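# Reproduce the reference drawing on the pad using markers

## Task

Using the markers, draw a copy of the reference image called 'drawing' on the paper pad. The image represents the entire sheet, and its upper edge corresponds to the pad's long side farther from the robot. The scrap strip next to the pad may be used freely; it is not assessed.

## Robot and tools

Robot: two arms, left_arm and right_arm, each with six revolute joints and a two-finger gripper. Their bases sit near (-0.006, +0.341, 0) m for left_arm and (-0.005, -0.338, 0) m for right_arm, both facing almost straight along +x.

Scene frame: the origin is at table-top height, halfway between the nominal bases. +x points out over the table, +z points up, and left_arm is on the +y side. These arm names do not match left and right in the images. All hand positions, quaternions (wxyz) and velocities in results are in this frame. Printed positions can be off by a few centimetres, more at long reach. A gripper's fingers point along its +z axis and separate along its y axis. end_effector_position is the point between the pads, about 1 cm behind the tips.

Row format, shared by execute_actions and move: one flat list of 14 numbers for both arms, each number in [-1, 1]. The first 7 are for left_arm and the last 7 for right_arm. Each arm's 7 numbers are, in order: wrist pitch, wrist roll, shoulder, wrist yaw, elbow, waist, then gripper opening.
- The six joint numbers are offsets, not poses. They count from the arm's "Joint targets" as they stood when the action or move began, not from the previous row. Sending the same offset again moves the joint further.
- Scale: 1.0 equals 2.224 rad for waist, shoulder and elbow, and 8.485 rad for wrist pitch, wrist yaw and wrist roll.
- Sending 0 for a joint re-commands its current target.
- The opening number is absolute: +1 is fully open and -1 is closed. A 0 there is a real command, so resend the current value to leave a gripper unchanged.

Joint ranges in rad: waist -2.618 to 3.054; shoulder 0.000 to 3.142; elbow 0.000 to 3.142; wrist pitch -1.571 to 1.571; wrist yaw -1.571 to 1.571; wrist roll -2.094 to 2.094. The true ends may differ by up to 0.059 rad either way. An action that asks any joint to go more than 0.059 rad beyond its stated end is rejected for both arms. If the first action fails this check, the whole call is rejected.

Per-step limits: each joint target may lead its measured angle by at most 0.339 rad (big joints) or 2.2 rad (wrist joints). If a target would put the gripper more than 200 mm from where it is, that arm's targets are scaled back. Large moves therefore take several actions.

execute_actions(actions, cameras):
- actions is a list of actions. Each action is a table of up to 15 rows, one per 1/30 s step. A short table repeats its final row.
- An empty actions list returns the full state plus all camera images.
- cameras lists camera names, or ["all"].

move(target, speed, blend, opening_speed, grip_force, blocking, cameras): drives the joints along paths that all finish together, so grippers usually travel along curves.
- target is one 14-number row, or a list of up to 15 rows. Every row's offsets count from the same starting Joint targets.
- speed is in rad/s, applied to the joint with the longest travel: 0.01 to 12.57, default 0.5.
- blend is in rad and rounds the corners between listed targets. The default 0 makes the arms stop at each target.
- opening_speed is the rate of change of the opening, per second, at least 0.2. Use it to close gently.
- grip_force is the force per finger pad in newtons, 10 to 50. It can be one number or one per arm, and it persists until changed.
- blocking=false returns after about 0.5 s while the motion continues.
- The whole path list must fit in 10 s. Paths do not avoid obstacles, and faster contact means a harder hit.
- The extra "move:" result line reports done, off_target (resting more than 0.035 rad from target), moving, held or fault, and may add limits=held.

wait(seconds 0 to 10) lets time pass while the commands are held. stop() brakes a running move. zoom_image(camera, region [x0,y0,x1,y1]) enlarges a region of at most 504x504 px from the latest image. Cameras: cam_high, cam_low, cam_above, cam_left_wrist, cam_right_wrist, each 672x504. show_instructions shows the reference image. read_manual gives licence texts. finished_scene ends the scene for good.

Reading results:
- Joint positions and Joint velocities follow the joint order above, then the finger gap in m (0.094 when fully open).
- Joint targets is the base for your next offsets.
- Tool commands gives the current gripper commands.
- grip_measured is the opening on the command scale, up to about 2.5 mm too wide when empty.
- grip_effort_nm is the gripper motor effort in N m; negative means closing. It is not a pad force.
- Joint torques are in the joint order; numbers 3, 5 and 6 wrap around at ±28 N m.
- "joint sent to its limit" means a joint was clipped at its real end.
- "joint command not followed" means the clearance check changed some targets.
- Step readings list joint angles at some control steps.
- MOTOR HOT appears at 75 °C. An OVER-TEMPERATURE FAULT comes at 90 °C and folds that arm away for the rest of the scene.

Gripping: to hold a marker, close to somewhat below its measured width; squeeze rises about 1 N per 0.001. To release, command an opening well above grip_measured.

What to avoid:
- Dropping markers, or letting anything fall or be left off the table; that fails the task.
- Fast impacts, and pressing hard on the table or pad. A target set deep past the contact point presses harder.
- Any contact between the two arms, including one gripper closing on the other's fingers.
- Strain on the wrist camera cables.
- Long stretched holds or pushing toward unreachable poses, which overheat motors.
- To end a push against something, command the targets back past the measured positions.

Objects may occasionally be nudged by outside disturbances.

Each tool is called after "Request:" as name(argument=value, ...), one argument or row to a line, values as JSON.

Reference images:

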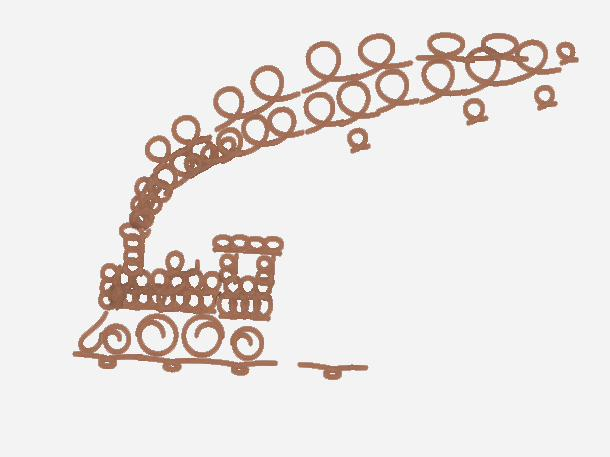

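## Session

I'll start by looking at the scene.

Request:
execute_actions(
  actions=[],
  cameras=["all"],
)

Request:
show_instructions(
)

Scene clock: 0.00 s.
left_arm: end_effector_position=(+0.3943, +0.3349, +0.1104) grip_measured=+1.000 grip_effort_nm=n/a end_effector_quat_wxyz=(+0.619, -0.006, +0.785, +0.003) | right_arm: end_effector_position=(+0.3946, -0.3968, +0.1304) grip_measured=+1.000 grip_effort_nm=n/a end_effector_quat_wxyz=(+0.624, +0.073, +0.770, -0.109)
Joint names: [wrist pitch, wrist roll, shoulder, wrist yaw, elbow, waist]
Joint positions: left_arm=[1.014 -0.014 1.582 -0.052 0.332 -0.05 0.094] | right_arm=[0.967 -0.036 1.532 0.21 0.362 -0.038 0.094]
Joint velocities: within noise
Joint torques (N m): no reading
Heat: left arm: 34 °C; right arm: 34 °C.
Joint targets: left_arm=[1.021 -0.015 1.574 -0.052 0.340 -0.050] | right_arm=[0.979 -0.036 1.522 0.211 0.373 -0.038]
Tool commands: left_gripper/opening=+1.0 right_gripper/opening=+1.0

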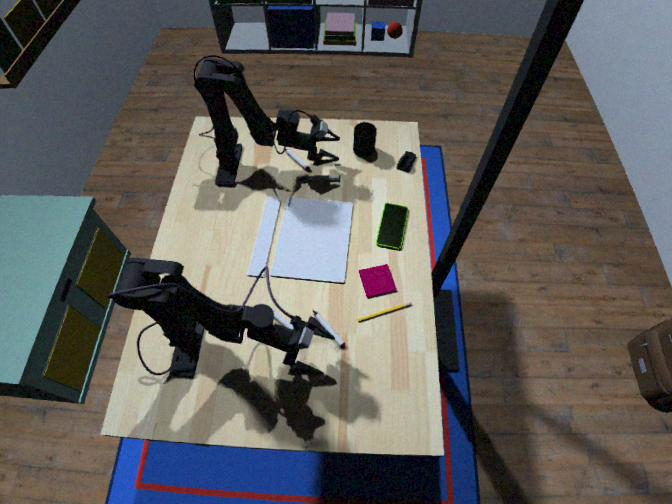

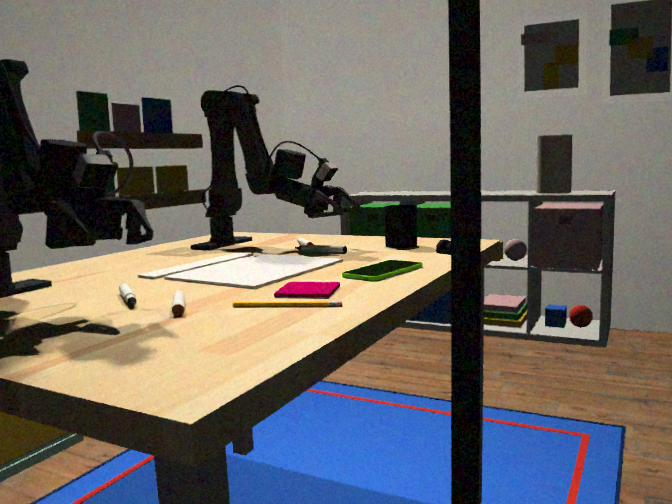

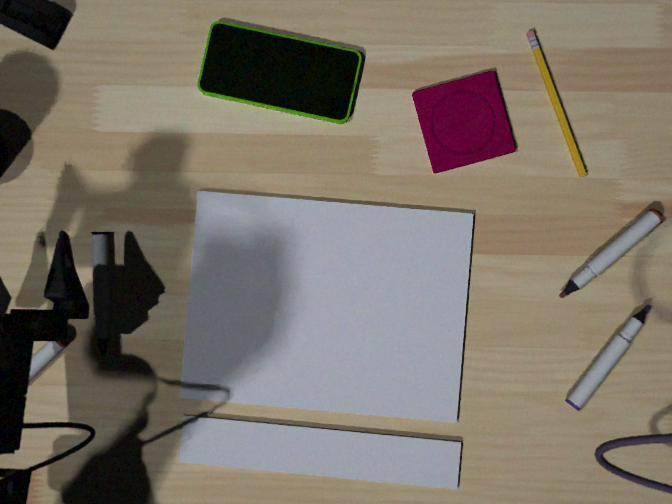

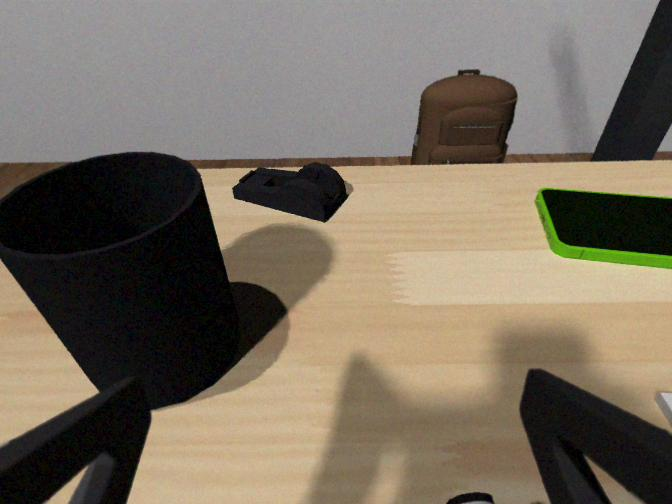

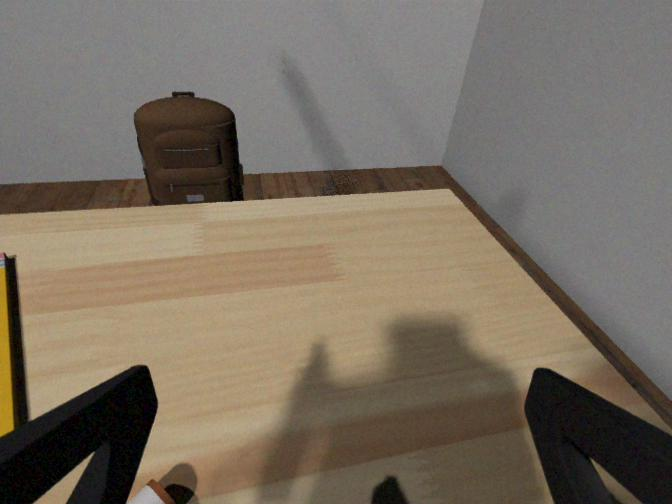

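Reference images for this scene: drawing.

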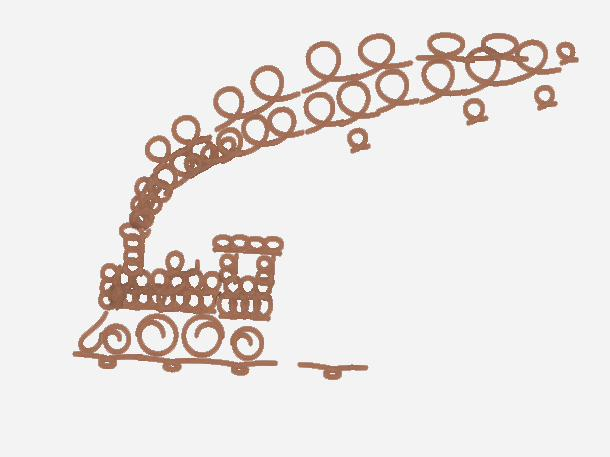

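Request:
zoom_image(
  camera="cam_above",
  region=[530, 180, 672, 430],
)

Request:
zoom_image(
  camera="cam_above",
  region=[0, 200, 200, 400],
)

Request:
zoom_image(
  camera="cam_above",
  region=[160, 160, 500, 500],
)

Request:
zoom_image(
  camera="cam_high",
  region=[220, 240, 420, 400],
)

Request:
zoom_image(
  camera="cam_low",
  region=[100, 220, 450, 340],
)

Scaled by 2.016 from the camera's 672x504 image, which has a finer 960x720 frame.

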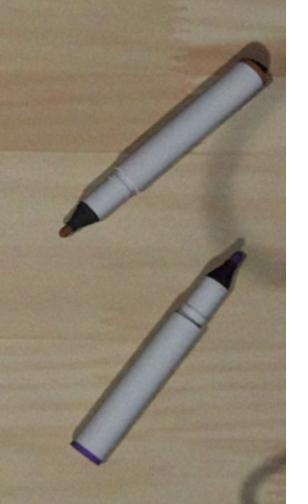

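Scaled by 2.520 from the camera's 672x504 image, which has a finer 960x720 frame.

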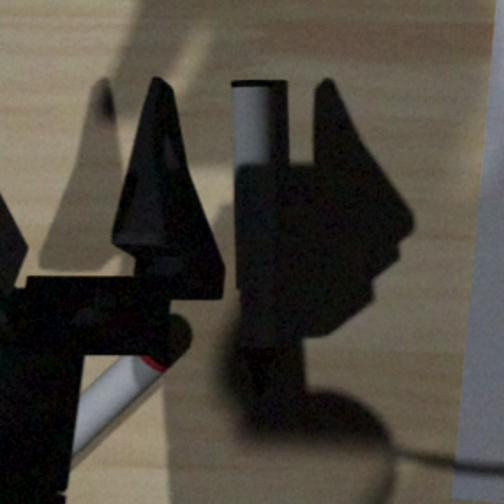

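Scaled by 1.482 from the camera's 672x504 image, which has a finer 960x720 frame.

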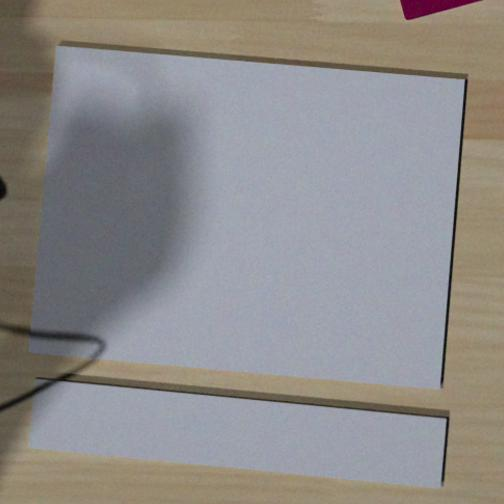

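Scaled by 2.520 from the camera's 672x504 image, which has a finer 960x720 frame.

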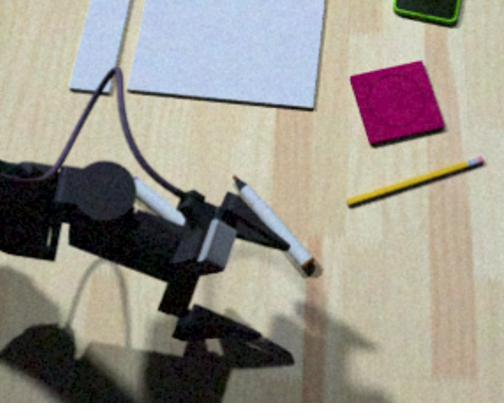

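Scaled by 1.440 from the camera's 672x504 image, which has a finer 960x720 frame.

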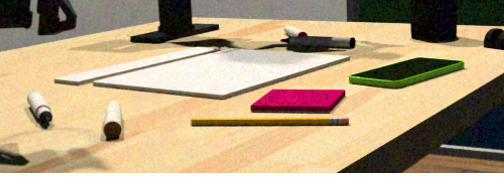

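Request:
move(
  target=[0,0,0,0,0,0,1, -0.2787,0.1311,0.2228,-0.0249,0.6563,0.1111,1],
  speed=1.0,
  cameras=["all"],
)

Scene clock: 12.27 s.
left_arm: end_effector_position=(+0.3943, +0.3349, +0.1104) grip_measured=+1.000 grip_effort_nm=0.00 end_effector_quat_wxyz=(+0.619, -0.006, +0.785, +0.003) | right_arm: end_effector_position=(+0.3693, -0.2653, +0.1138) grip_measured=+1.000 grip_effort_nm=0.00 end_effector_quat_wxyz=(-0.006, +0.425, +0.905, -0.003)
Joint names: [wrist pitch, wrist roll, shoulder, wrist yaw, elbow, waist]
Joint positions: left_arm=[1.014 -0.014 1.582 -0.052 0.332 -0.05 0.094] | right_arm=[-1.372 1.069 2.012 -0.001 1.8 0.206 0.094]
Joint torques (N m): left_arm=[1.64 0.06 -6.42 -0.03 5.35 -0.05] | right_arm=[0.17 0.07 -7.56 0.02 8.57 0.25]
Heat: left arm: 35 °C; right arm: 37 °C.
Joint targets: left_arm=[1.021 -0.015 1.574 -0.052 0.340 -0.050] | right_arm=[-1.386 1.076 2.017 0.000 1.833 0.209]
move: done

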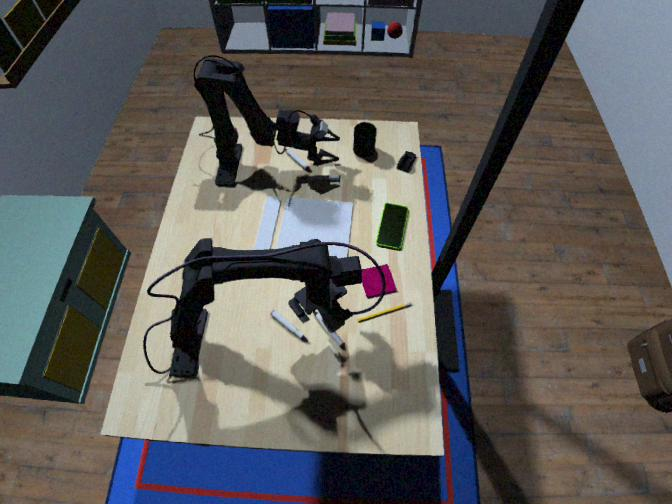

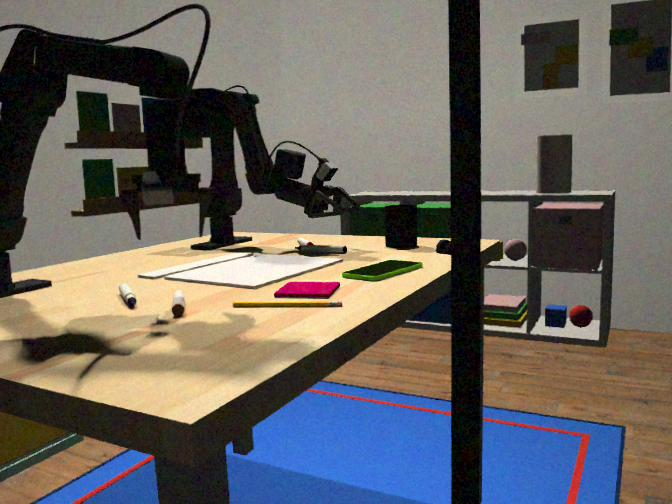

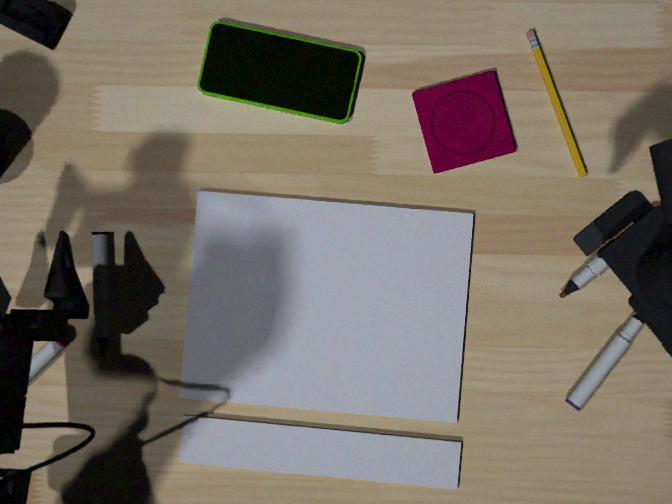

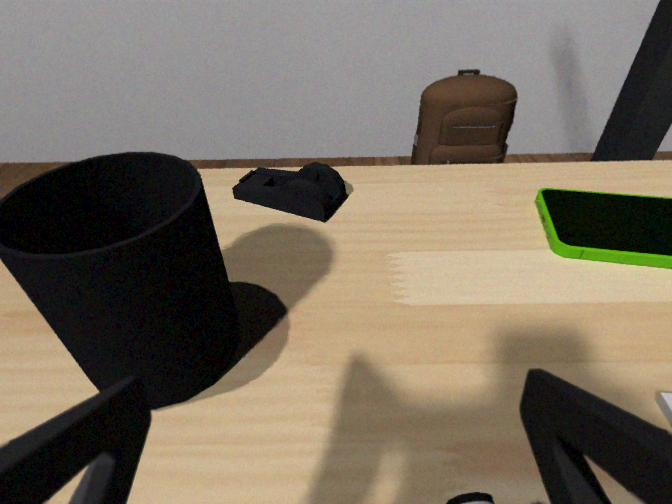

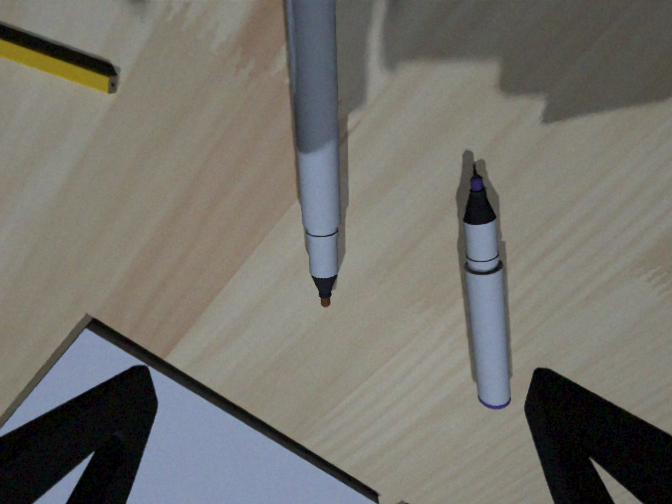

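Request:
move(
  target=[0,0,0,0,0,0,1, 0.0283,-0.0057,0.0281,0,-0.0736,-0.0099,0.1],
  speed=0.5,
  cameras=["cam_above","cam_right_wrist","cam_low"],
)

Scene clock: 17.57 s.
left_arm: end_effector_position=(+0.3943, +0.3349, +0.1104) grip_measured=+1.000 grip_effort_nm=0.00 end_effector_quat_wxyz=(+0.619, -0.006, +0.785, +0.003) | right_arm: end_effector_position=(+0.3855, -0.2674, +0.0550) grip_measured=+0.102 grip_effort_nm=-0.08 end_effector_quat_wxyz=(-0.002, +0.415, +0.910, +0.000)
Joint names: [wrist pitch, wrist roll, shoulder, wrist yaw, elbow, waist]
Joint positions: left_arm=[1.014 -0.014 1.582 -0.052 0.332 -0.05 0.094] | right_arm=[-1.163 1.033 2.084 -0.002 1.672 0.193 0.052]
Joint torques (N m): left_arm=[1.69 0.03 -6.32 -0.05 5.34 -0.12] | right_arm=[0.49 -0.06 -8.66 0.02 5.34 -0.49]
Heat: left arm: 35 °C; right arm: 36 °C.
Joint targets: left_arm=[1.021 -0.015 1.574 -0.052 0.340 -0.050] | right_arm=[-1.146 1.028 2.080 -0.001 1.670 0.187]
move: done
Images, in order (width x height): cam_low 672x504, cam_above 672x504, cam_right_wrist 672x504.

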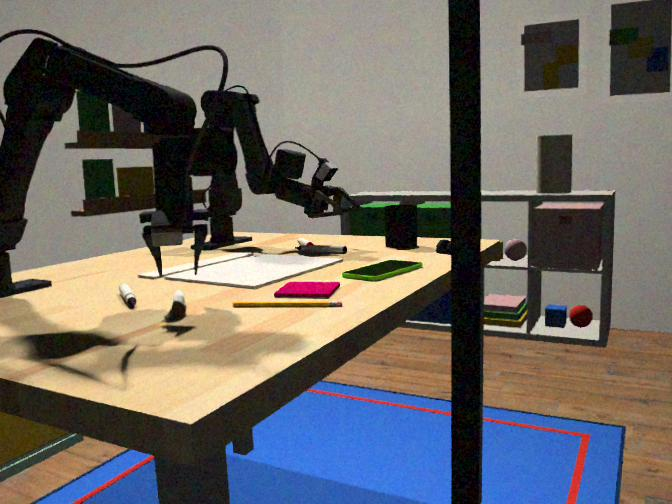

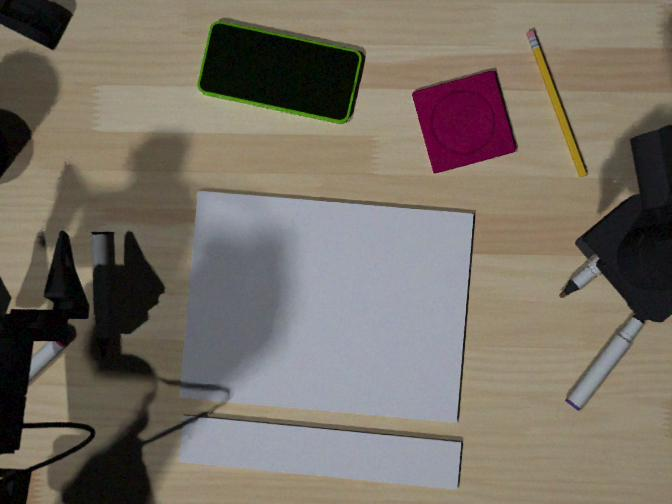

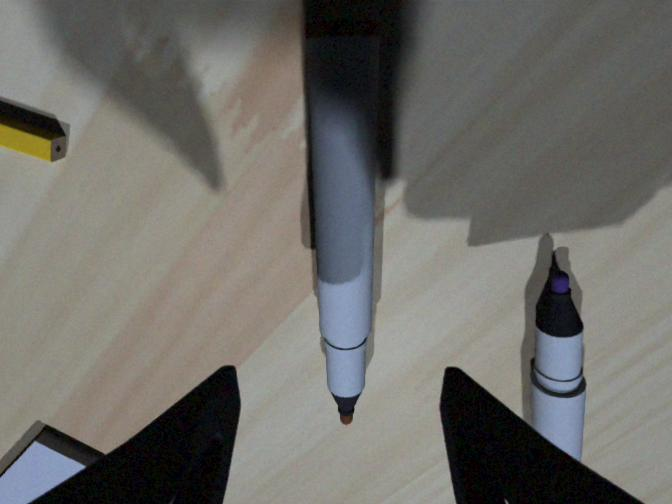

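Request:
move(
  target=[0,0,0,0,0,0,1, 0.0159,0,0.0099,0,-0.0487,0,0.1],
  speed=0.15,
  cameras=["cam_above","cam_right_wrist","cam_low"],
)

Scene clock: 20.30 s.
left_arm: end_effector_position=(+0.3943, +0.3349, +0.1104) grip_measured=+1.000 grip_effort_nm=0.00 end_effector_quat_wxyz=(+0.619, -0.006, +0.785, +0.003) | right_arm: end_effector_position=(+0.3857, -0.2674, +0.0239) grip_measured=+0.102 grip_effort_nm=-0.08 end_effector_quat_wxyz=(+0.004, +0.415, +0.910, +0.004)
Joint names: [wrist pitch, wrist roll, shoulder, wrist yaw, elbow, waist]
Joint positions: left_arm=[1.014 -0.014 1.582 -0.052 0.332 -0.05 0.094] | right_arm=[-1.028 1.033 2.098 -0.002 1.567 0.193 0.052]
Joint torques (N m): left_arm=[1.64 0.07 -6.46 -0.03 5.23 -0.02] | right_arm=[0.5 -0.06 -8.1 0.02 4.89 -0.49]
Heat: left arm: 36 °C; right arm: 36 °C.
Joint targets: left_arm=[1.021 -0.015 1.574 -0.052 0.340 -0.050] | right_arm=[-1.011 1.028 2.102 -0.001 1.561 0.187]
move: done
Images, in order (width x height): cam_low 672x504, cam_above 672x504, cam_right_wrist 672x504.

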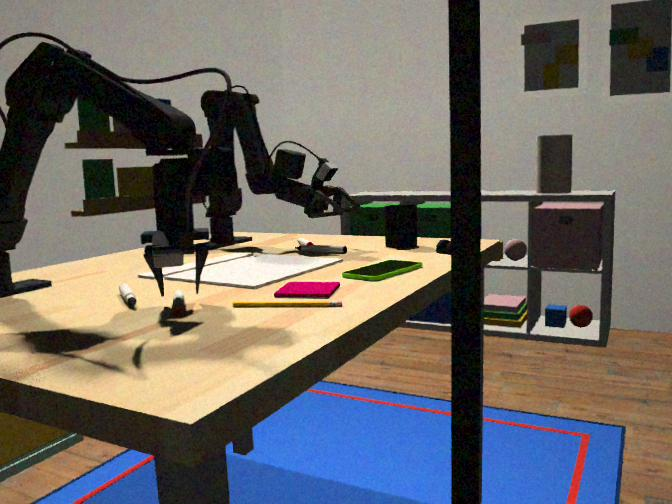

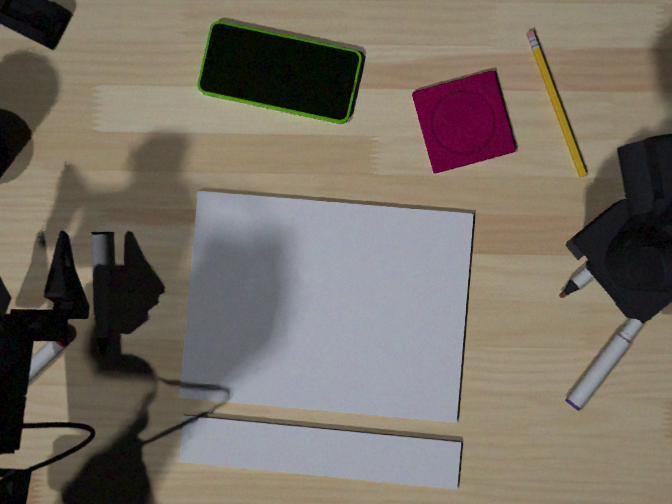

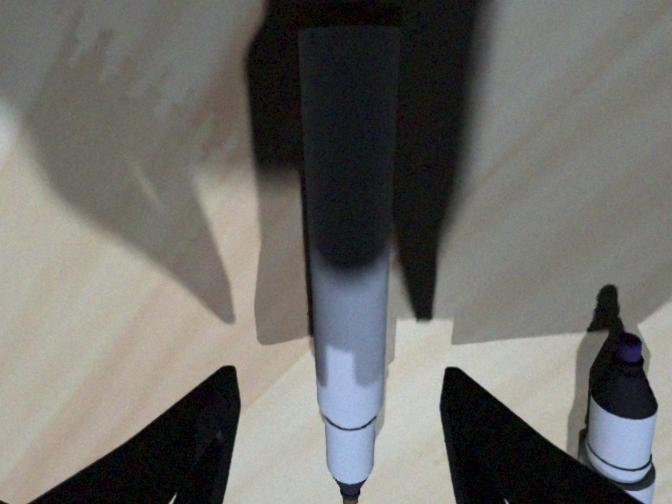

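Request:
move(
  target=[0,0,0,0,0,0,1, 0.0046,0,0.0059,0,-0.0116,0,0.1],
  speed=0.1,
  cameras=["cam_right_wrist","cam_low"],
)

Scene clock: 22.07 s.
left_arm: end_effector_position=(+0.3943, +0.3349, +0.1104) grip_measured=+1.000 grip_effort_nm=0.00 end_effector_quat_wxyz=(+0.619, -0.006, +0.785, +0.003) | right_arm: end_effector_position=(+0.3859, -0.2673, +0.0132) grip_measured=+0.102 grip_effort_nm=-0.08 end_effector_quat_wxyz=(+0.005, +0.415, +0.910, +0.004)
Joint names: [wrist pitch, wrist roll, shoulder, wrist yaw, elbow, waist]
Joint positions: left_arm=[1.014 -0.014 1.582 -0.052 0.332 -0.05 0.094] | right_arm=[-0.989 1.033 2.11 -0.002 1.542 0.193 0.052]
Joint torques (N m): left_arm=[1.67 0.04 -6.42 -0.04 5.18 0.06] | right_arm=[0.49 -0.06 -8.12 0.02 4.82 -0.49]
Heat: left arm: 36 °C; right arm: 36 °C.
Joint targets: left_arm=[1.021 -0.015 1.574 -0.052 0.340 -0.050] | right_arm=[-0.972 1.028 2.115 -0.001 1.535 0.187]
move: done
Images, in order (width x height): cam_low 672x504, cam_right_wrist 672x504.

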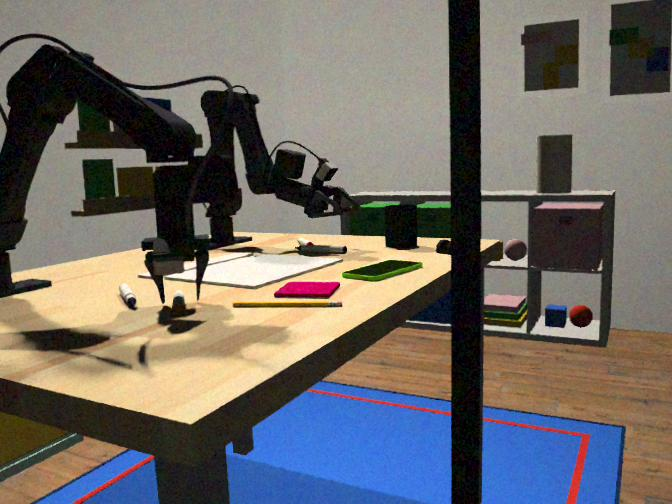

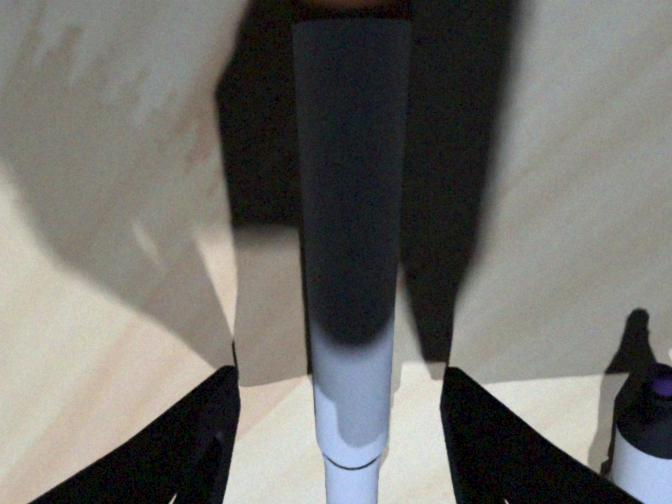

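Request:
move(
  target=[0,0,0,0,0,0,1, 0,0,0,0,0,0,-1],
  speed=0.1,
  opening_speed=0.4,
  cameras=["cam_right_wrist","cam_low","cam_above"],
)

Scene clock: 25.53 s.
left_arm: end_effector_position=(+0.3943, +0.3349, +0.1104) grip_measured=+1.000 grip_effort_nm=0.00 end_effector_quat_wxyz=(+0.619, -0.006, +0.785, +0.003) | right_arm: end_effector_position=(+0.3862, -0.2673, +0.0132) grip_measured=-0.642 grip_effort_nm=-1.03 end_effector_quat_wxyz=(+0.005, +0.415, +0.910, +0.005)
Joint names: [wrist pitch, wrist roll, shoulder, wrist yaw, elbow, waist]
Joint positions: left_arm=[1.014 -0.014 1.582 -0.052 0.332 -0.05 0.094] | right_arm=[-0.988 1.033 2.11 -0.002 1.542 0.193 0.017]
Joint torques (N m): left_arm=[1.66 0.05 -6.34 -0.01 5.24 -0.03] | right_arm=[0.5 -0.06 -8.1 0.03 4.82 -0.49]
Heat: left arm: 36 °C; right arm: 36 °C.
Joint targets: left_arm=[1.021 -0.015 1.574 -0.052 0.340 -0.050] | right_arm=[-0.972 1.028 2.115 0.000 1.535 0.187]
move: done
Images, in order (width x height): cam_low 672x504, cam_above 672x504, cam_right_wrist 672x504.

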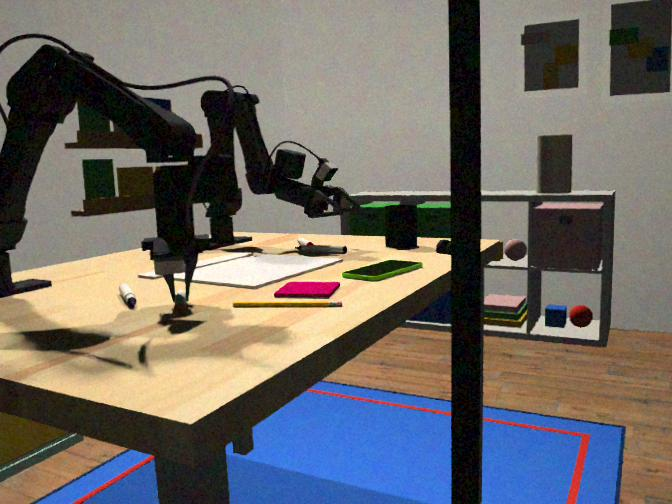

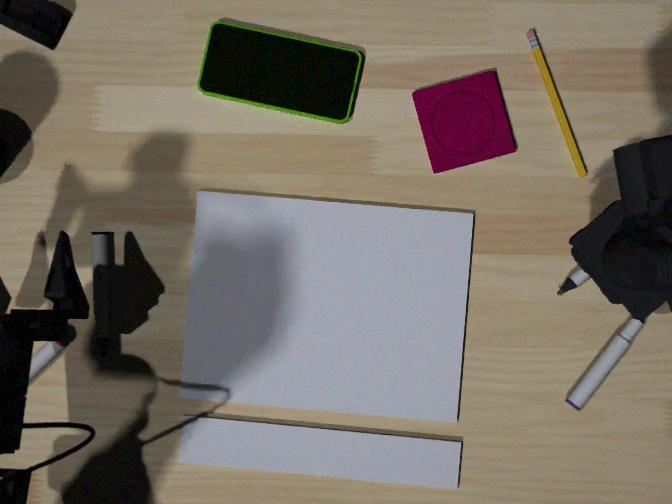

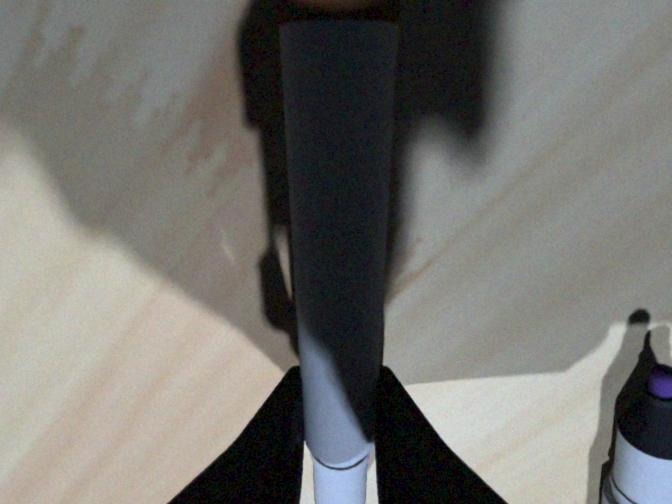

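Request:
move(
  target=[
    [0,0,0,0,0,0,1, -0.0428,0,-0.0256,0,0.1394,0,-1],
    [0,0,0,0,0,0,1, 0.0882,-0.1212,-0.0967,0,-0.1156,0.4276,-1],
  ],
  speed=[0.3,0.6],
  cameras=["all"],
)

Scene clock: 36.23 s.
left_arm: end_effector_position=(+0.3943, +0.3349, +0.1104) grip_measured=+1.000 grip_effort_nm=0.00 end_effector_quat_wxyz=(+0.619, -0.006, +0.785, +0.003) | right_arm: end_effector_position=(+0.2074, +0.1135, +0.0648) grip_measured=-0.642 grip_effort_nm=-1.03 end_effector_quat_wxyz=(+0.271, -0.504, +0.801, +0.176)
Joint names: [wrist pitch, wrist roll, shoulder, wrist yaw, elbow, waist]
Joint positions: left_arm=[1.014 -0.014 1.582 -0.052 0.332 -0.05 0.094] | right_arm=[-0.256 0.006 1.94 -0.006 1.284 1.143 0.017]
Joint torques (N m): left_arm=[1.72 0.04 -6.45 -0.04 5.19 -0.02] | right_arm=[1.51 -0.08 -11.02 0.07 5.68 -0.46]
Heat: left arm: 37 °C; right arm: 36 °C.
Joint targets: left_arm=[1.021 -0.015 1.574 -0.052 0.340 -0.050] | right_arm=[-0.223 0.000 1.900 -0.001 1.278 1.138]
move: off_target (right_arm); right_arm: the shoulder is farthest, 0.040 rad from its target

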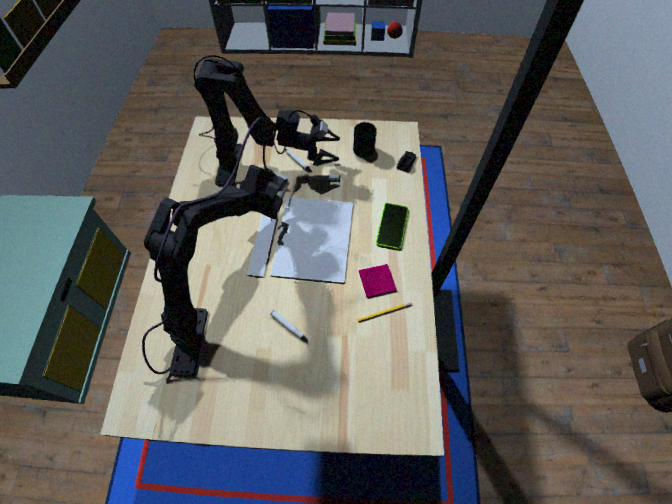

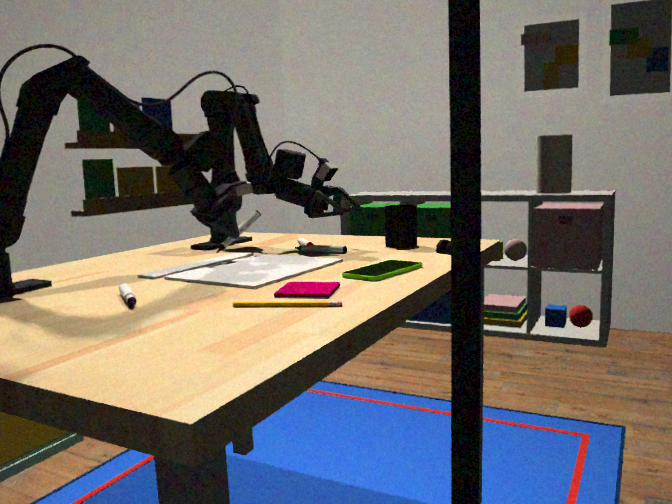

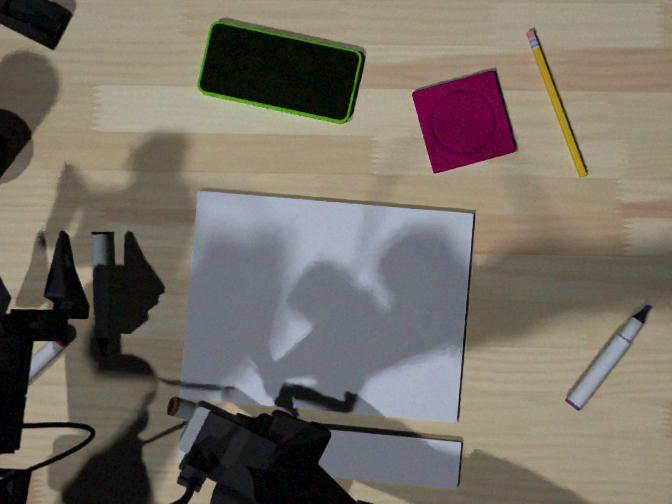

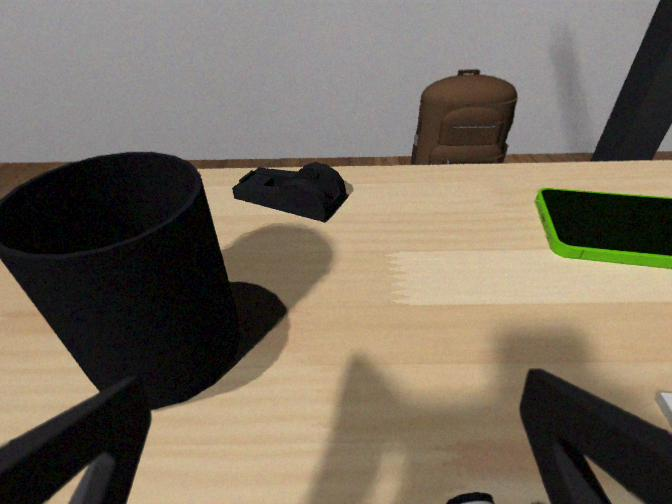

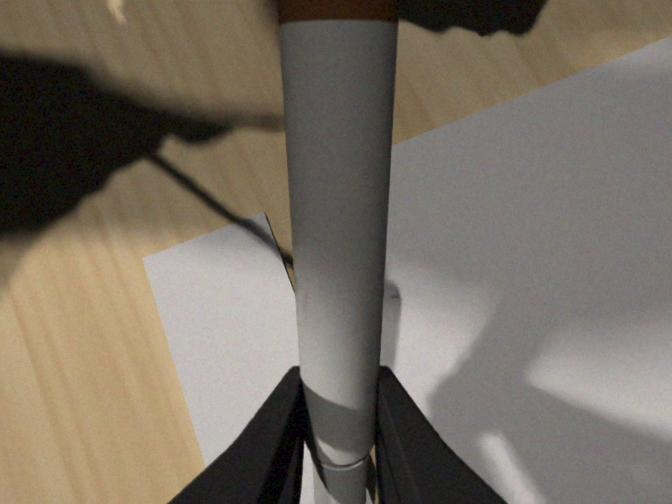

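Request:
move(
  target=[
    [0,0,0,0,0,0,1, 0.0852,0,0.0225,-0.0470,-0.0351,-0.0621,-1],
    [0,0,0,0,0,0,1, 0.1720,0,0.1720,-0.1583,-0.1041,-0.1637,-1],
  ],
  speed=[0.6,0.6],
  blend=[0.1,0],
  cameras=["all"],
)

Scene clock: 47.73 s.
left_arm: end_effector_position=(+0.3943, +0.3349, +0.1104) grip_measured=+1.000 grip_effort_nm=0.00 end_effector_quat_wxyz=(+0.619, -0.006, +0.785, +0.003) | right_arm: end_effector_position=(+0.1944, +0.0946, +0.1060) grip_measured=-0.642 grip_effort_nm=-1.03 end_effector_quat_wxyz=(-0.345, +0.610, -0.362, -0.615)
Joint names: [wrist pitch, wrist roll, shoulder, wrist yaw, elbow, waist]
Joint positions: left_arm=[1.014 -0.014 1.582 -0.052 0.332 -0.05 0.094] | right_arm=[1.21 0.005 2.28 -1.335 1.051 0.776 0.017]
Joint torques (N m): left_arm=[1.69 0 -6.54 -0.03 5.34 -0.08] | right_arm=[1.44 -0.07 -8.36 -0.09 3.78 -0.18]
Heat: left arm: 38 °C; right arm: 36 °C.
Joint targets: left_arm=[1.021 -0.015 1.574 -0.052 0.340 -0.050] | right_arm=[1.236 0.000 2.282 -1.344 1.047 0.774]
move: done

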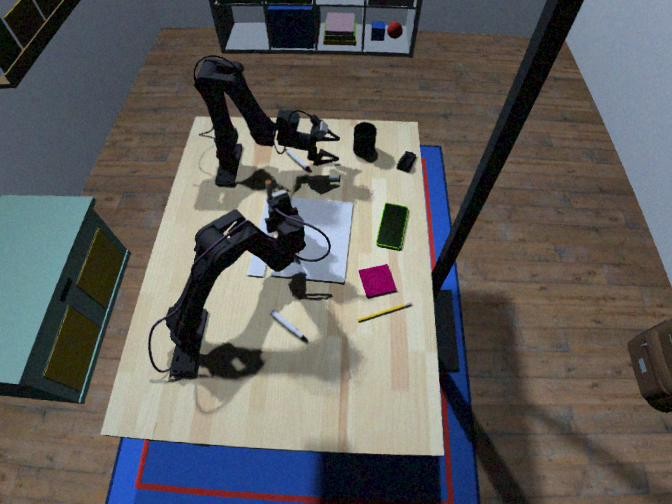

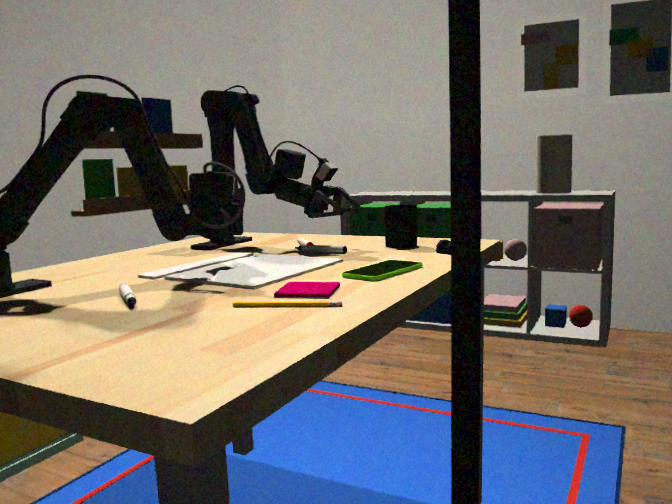

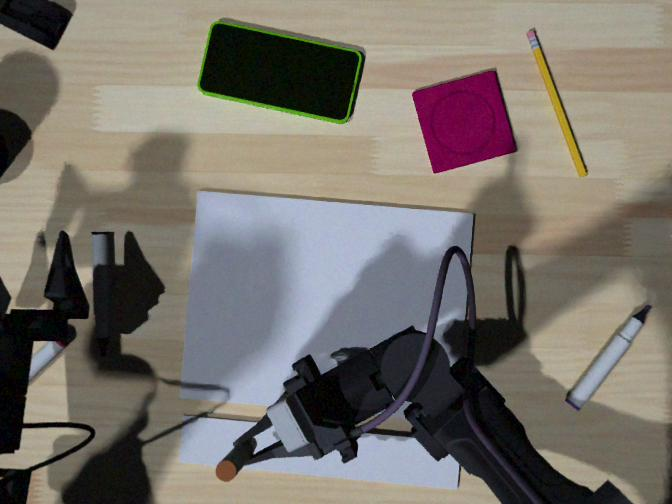

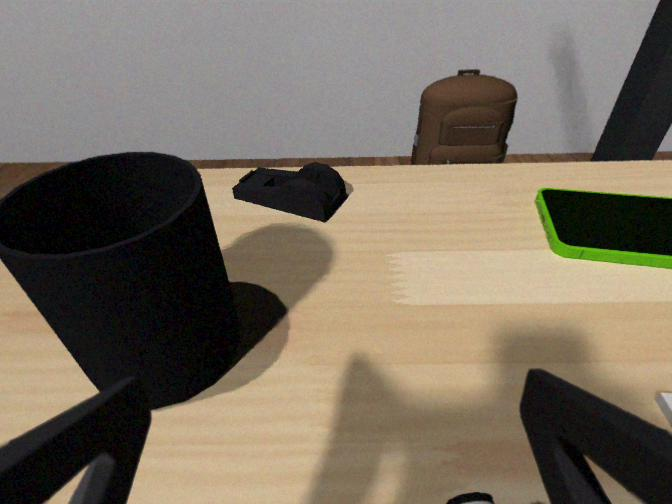

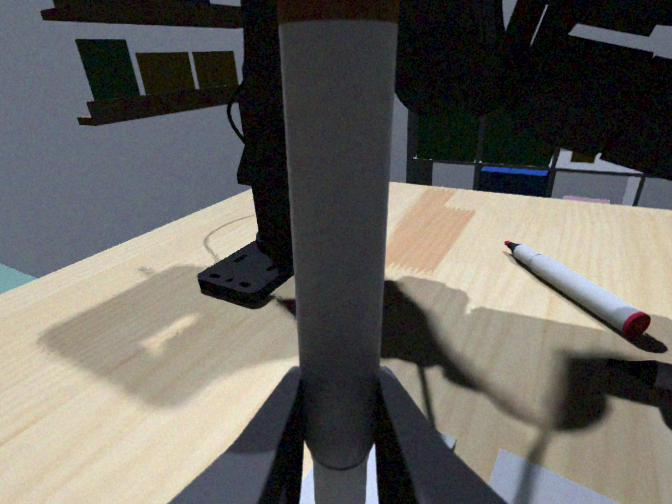

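Request:
move(
  target=[0,0,0,0,0,0,1, 0.0153,0,0.0632,0,0.0202,0,-1],
  speed=0.2,
  cameras=["cam_low","cam_above","cam_right_wrist"],
)

Scene clock: 49.57 s.
left_arm: end_effector_position=(+0.3943, +0.3349, +0.1104) grip_measured=+1.000 grip_effort_nm=0.00 end_effector_quat_wxyz=(+0.619, -0.006, +0.785, +0.003) | right_arm: end_effector_position=(+0.1938, +0.0941, +0.0669) grip_measured=-0.642 grip_effort_nm=-1.03 end_effector_quat_wxyz=(-0.347, +0.611, -0.358, -0.615)
Joint names: [wrist pitch, wrist roll, shoulder, wrist yaw, elbow, waist]
Joint positions: left_arm=[1.014 -0.014 1.582 -0.052 0.332 -0.05 0.094] | right_arm=[1.338 0.005 2.416 -1.338 1.068 0.776 0.017]
Joint torques (N m): left_arm=[1.66 0.06 -6.5 -0.04 5.35 -0.09] | right_arm=[1.46 -0.06 -8.34 -0.08 5.71 -0.18]
Heat: left arm: 38 °C; right arm: 36 °C.
Joint targets: left_arm=[1.021 -0.015 1.574 -0.052 0.340 -0.050] | right_arm=[1.366 0.000 2.423 -1.344 1.092 0.774]
move: done
Images, in order (width x height): cam_low 672x504, cam_above 672x504, cam_right_wrist 672x504.

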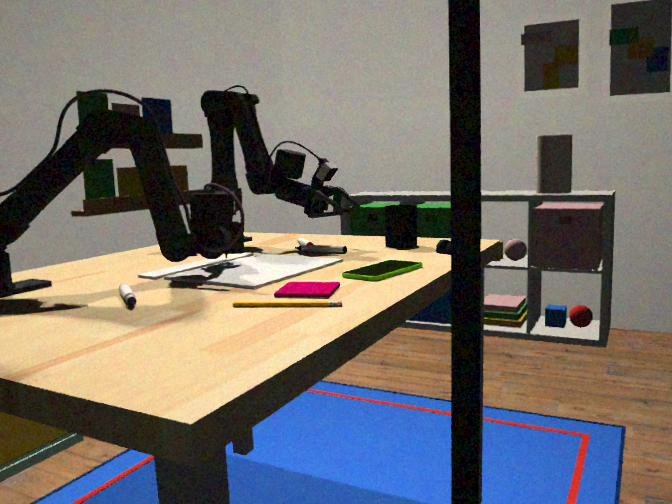

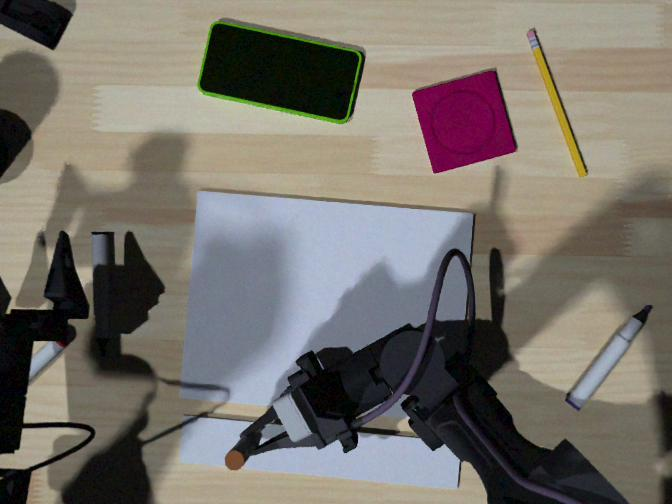

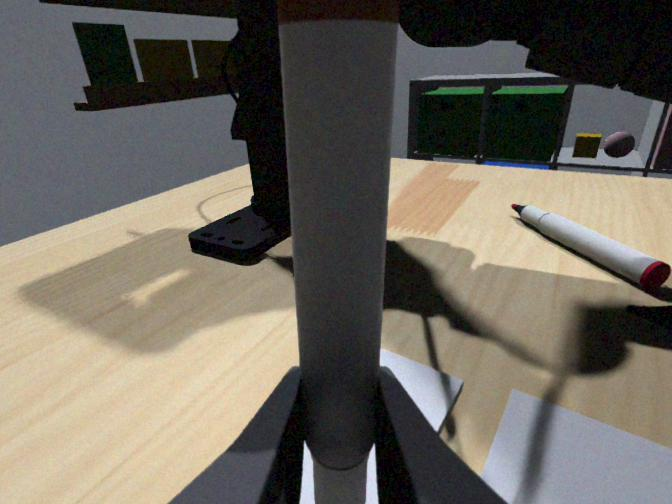

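Request:
zoom_image(
  camera="cam_low",
  region=[130, 210, 360, 300],
)

Request:
zoom_image(
  camera="cam_right_wrist",
  region=[200, 330, 500, 504],
)

Request:
zoom_image(
  camera="cam_above",
  region=[170, 390, 370, 504],
)

Scaled by 2.191 from the camera's 672x504 image, which has a finer 960x720 frame.

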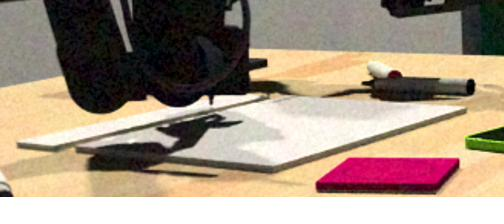

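Scaled by 1.680 from the camera's 672x504 image, which has a finer 960x720 frame.

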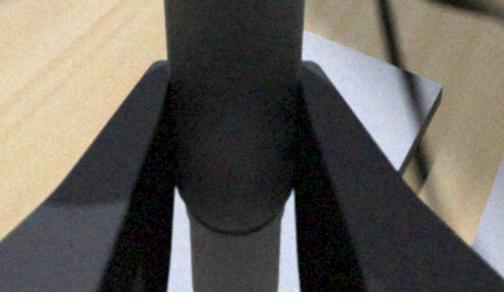

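Scaled by 2.520 from the camera's 672x504 image, which has a finer 960x720 frame.

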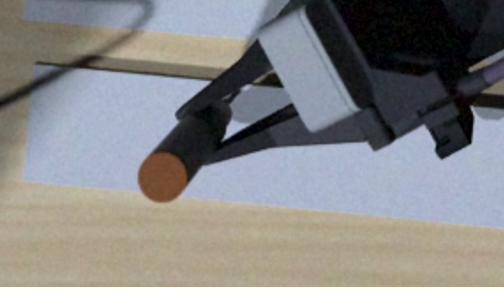

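Request:
move(
  target=[0,0,0,0,0,0,1, 0,0,0.0054,0,0,0,-1],
  speed=0.1,
)

Request:
move(
  target=[0,0,0,0,0,0,1, 0,0,0.0018,0,0,0,-1],
  speed=0.1,
  cameras=["cam_low"],
)

Request:
zoom_image(
  camera="cam_low",
  region=[180, 230, 300, 300],
)

Scene clock: 55.73 s.
left_arm: end_effector_position=(+0.3943, +0.3349, +0.1104) grip_measured=+1.000 grip_effort_nm=0.00 end_effector_quat_wxyz=(+0.619, -0.006, +0.785, +0.003) | right_arm: end_effector_position=(+0.1935, +0.0938, +0.0648) grip_measured=-0.642 grip_effort_nm=-1.03 end_effector_quat_wxyz=(-0.348, +0.611, -0.357, -0.615)
Joint names: [wrist pitch, wrist roll, shoulder, wrist yaw, elbow, waist]
Joint positions: left_arm=[1.014 -0.014 1.582 -0.052 0.332 -0.05 0.094] | right_arm=[1.347 0.005 2.423 -1.338 1.068 0.776 0.017]
Joint torques (N m): left_arm=[1.66 0.09 -6.37 -0.04 5.19 -0.06] | right_arm=[1.38 -0.06 -7.92 -0.07 5.67 -0.18]
Heat: left arm: 38 °C; right arm: 37 °C.
Joint targets: left_arm=[1.021 -0.015 1.574 -0.052 0.340 -0.050] | right_arm=[1.366 0.000 2.435 -1.344 1.092 0.774]
move: done

Scene clock: 56.43 s.
left_arm: end_effector_position=(+0.3943, +0.3349, +0.1104) grip_measured=+1.000 grip_effort_nm=0.00 end_effector_quat_wxyz=(+0.619, -0.006, +0.785, +0.003) | right_arm: end_effector_position=(+0.1934, +0.0937, +0.0647) grip_measured=-0.642 grip_effort_nm=-1.03 end_effector_quat_wxyz=(-0.349, +0.612, -0.356, -0.614)
Joint names: [wrist pitch, wrist roll, shoulder, wrist yaw, elbow, waist]
Joint positions: left_arm=[1.014 -0.014 1.582 -0.052 0.332 -0.05 0.094] | right_arm=[1.353 0.005 2.425 -1.338 1.068 0.776 0.017]
Joint torques (N m): left_arm=[1.67 0.03 -6.3 -0.04 5.41 -0.12] | right_arm=[1.35 -0.06 -7.83 -0.07 5.65 -0.18]
Heat: left arm: 38 °C; right arm: 37 °C.
Joint targets: left_arm=[1.021 -0.015 1.574 -0.052 0.340 -0.050] | right_arm=[1.366 0.000 2.439 -1.344 1.092 0.774]
move: done
Images, in order (width x height): cam_low 672x504.

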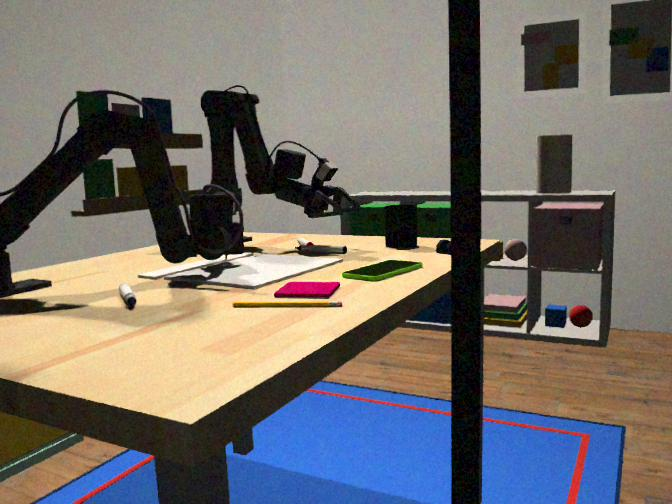

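Scaled by 4.200 from the camera's 672x504 image, which has a finer 960x720 frame.

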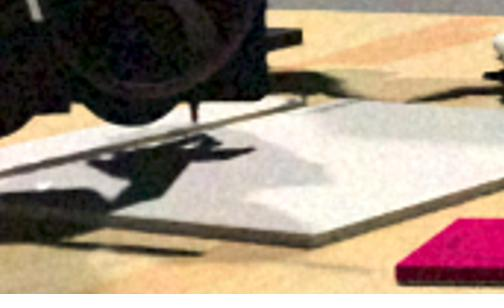

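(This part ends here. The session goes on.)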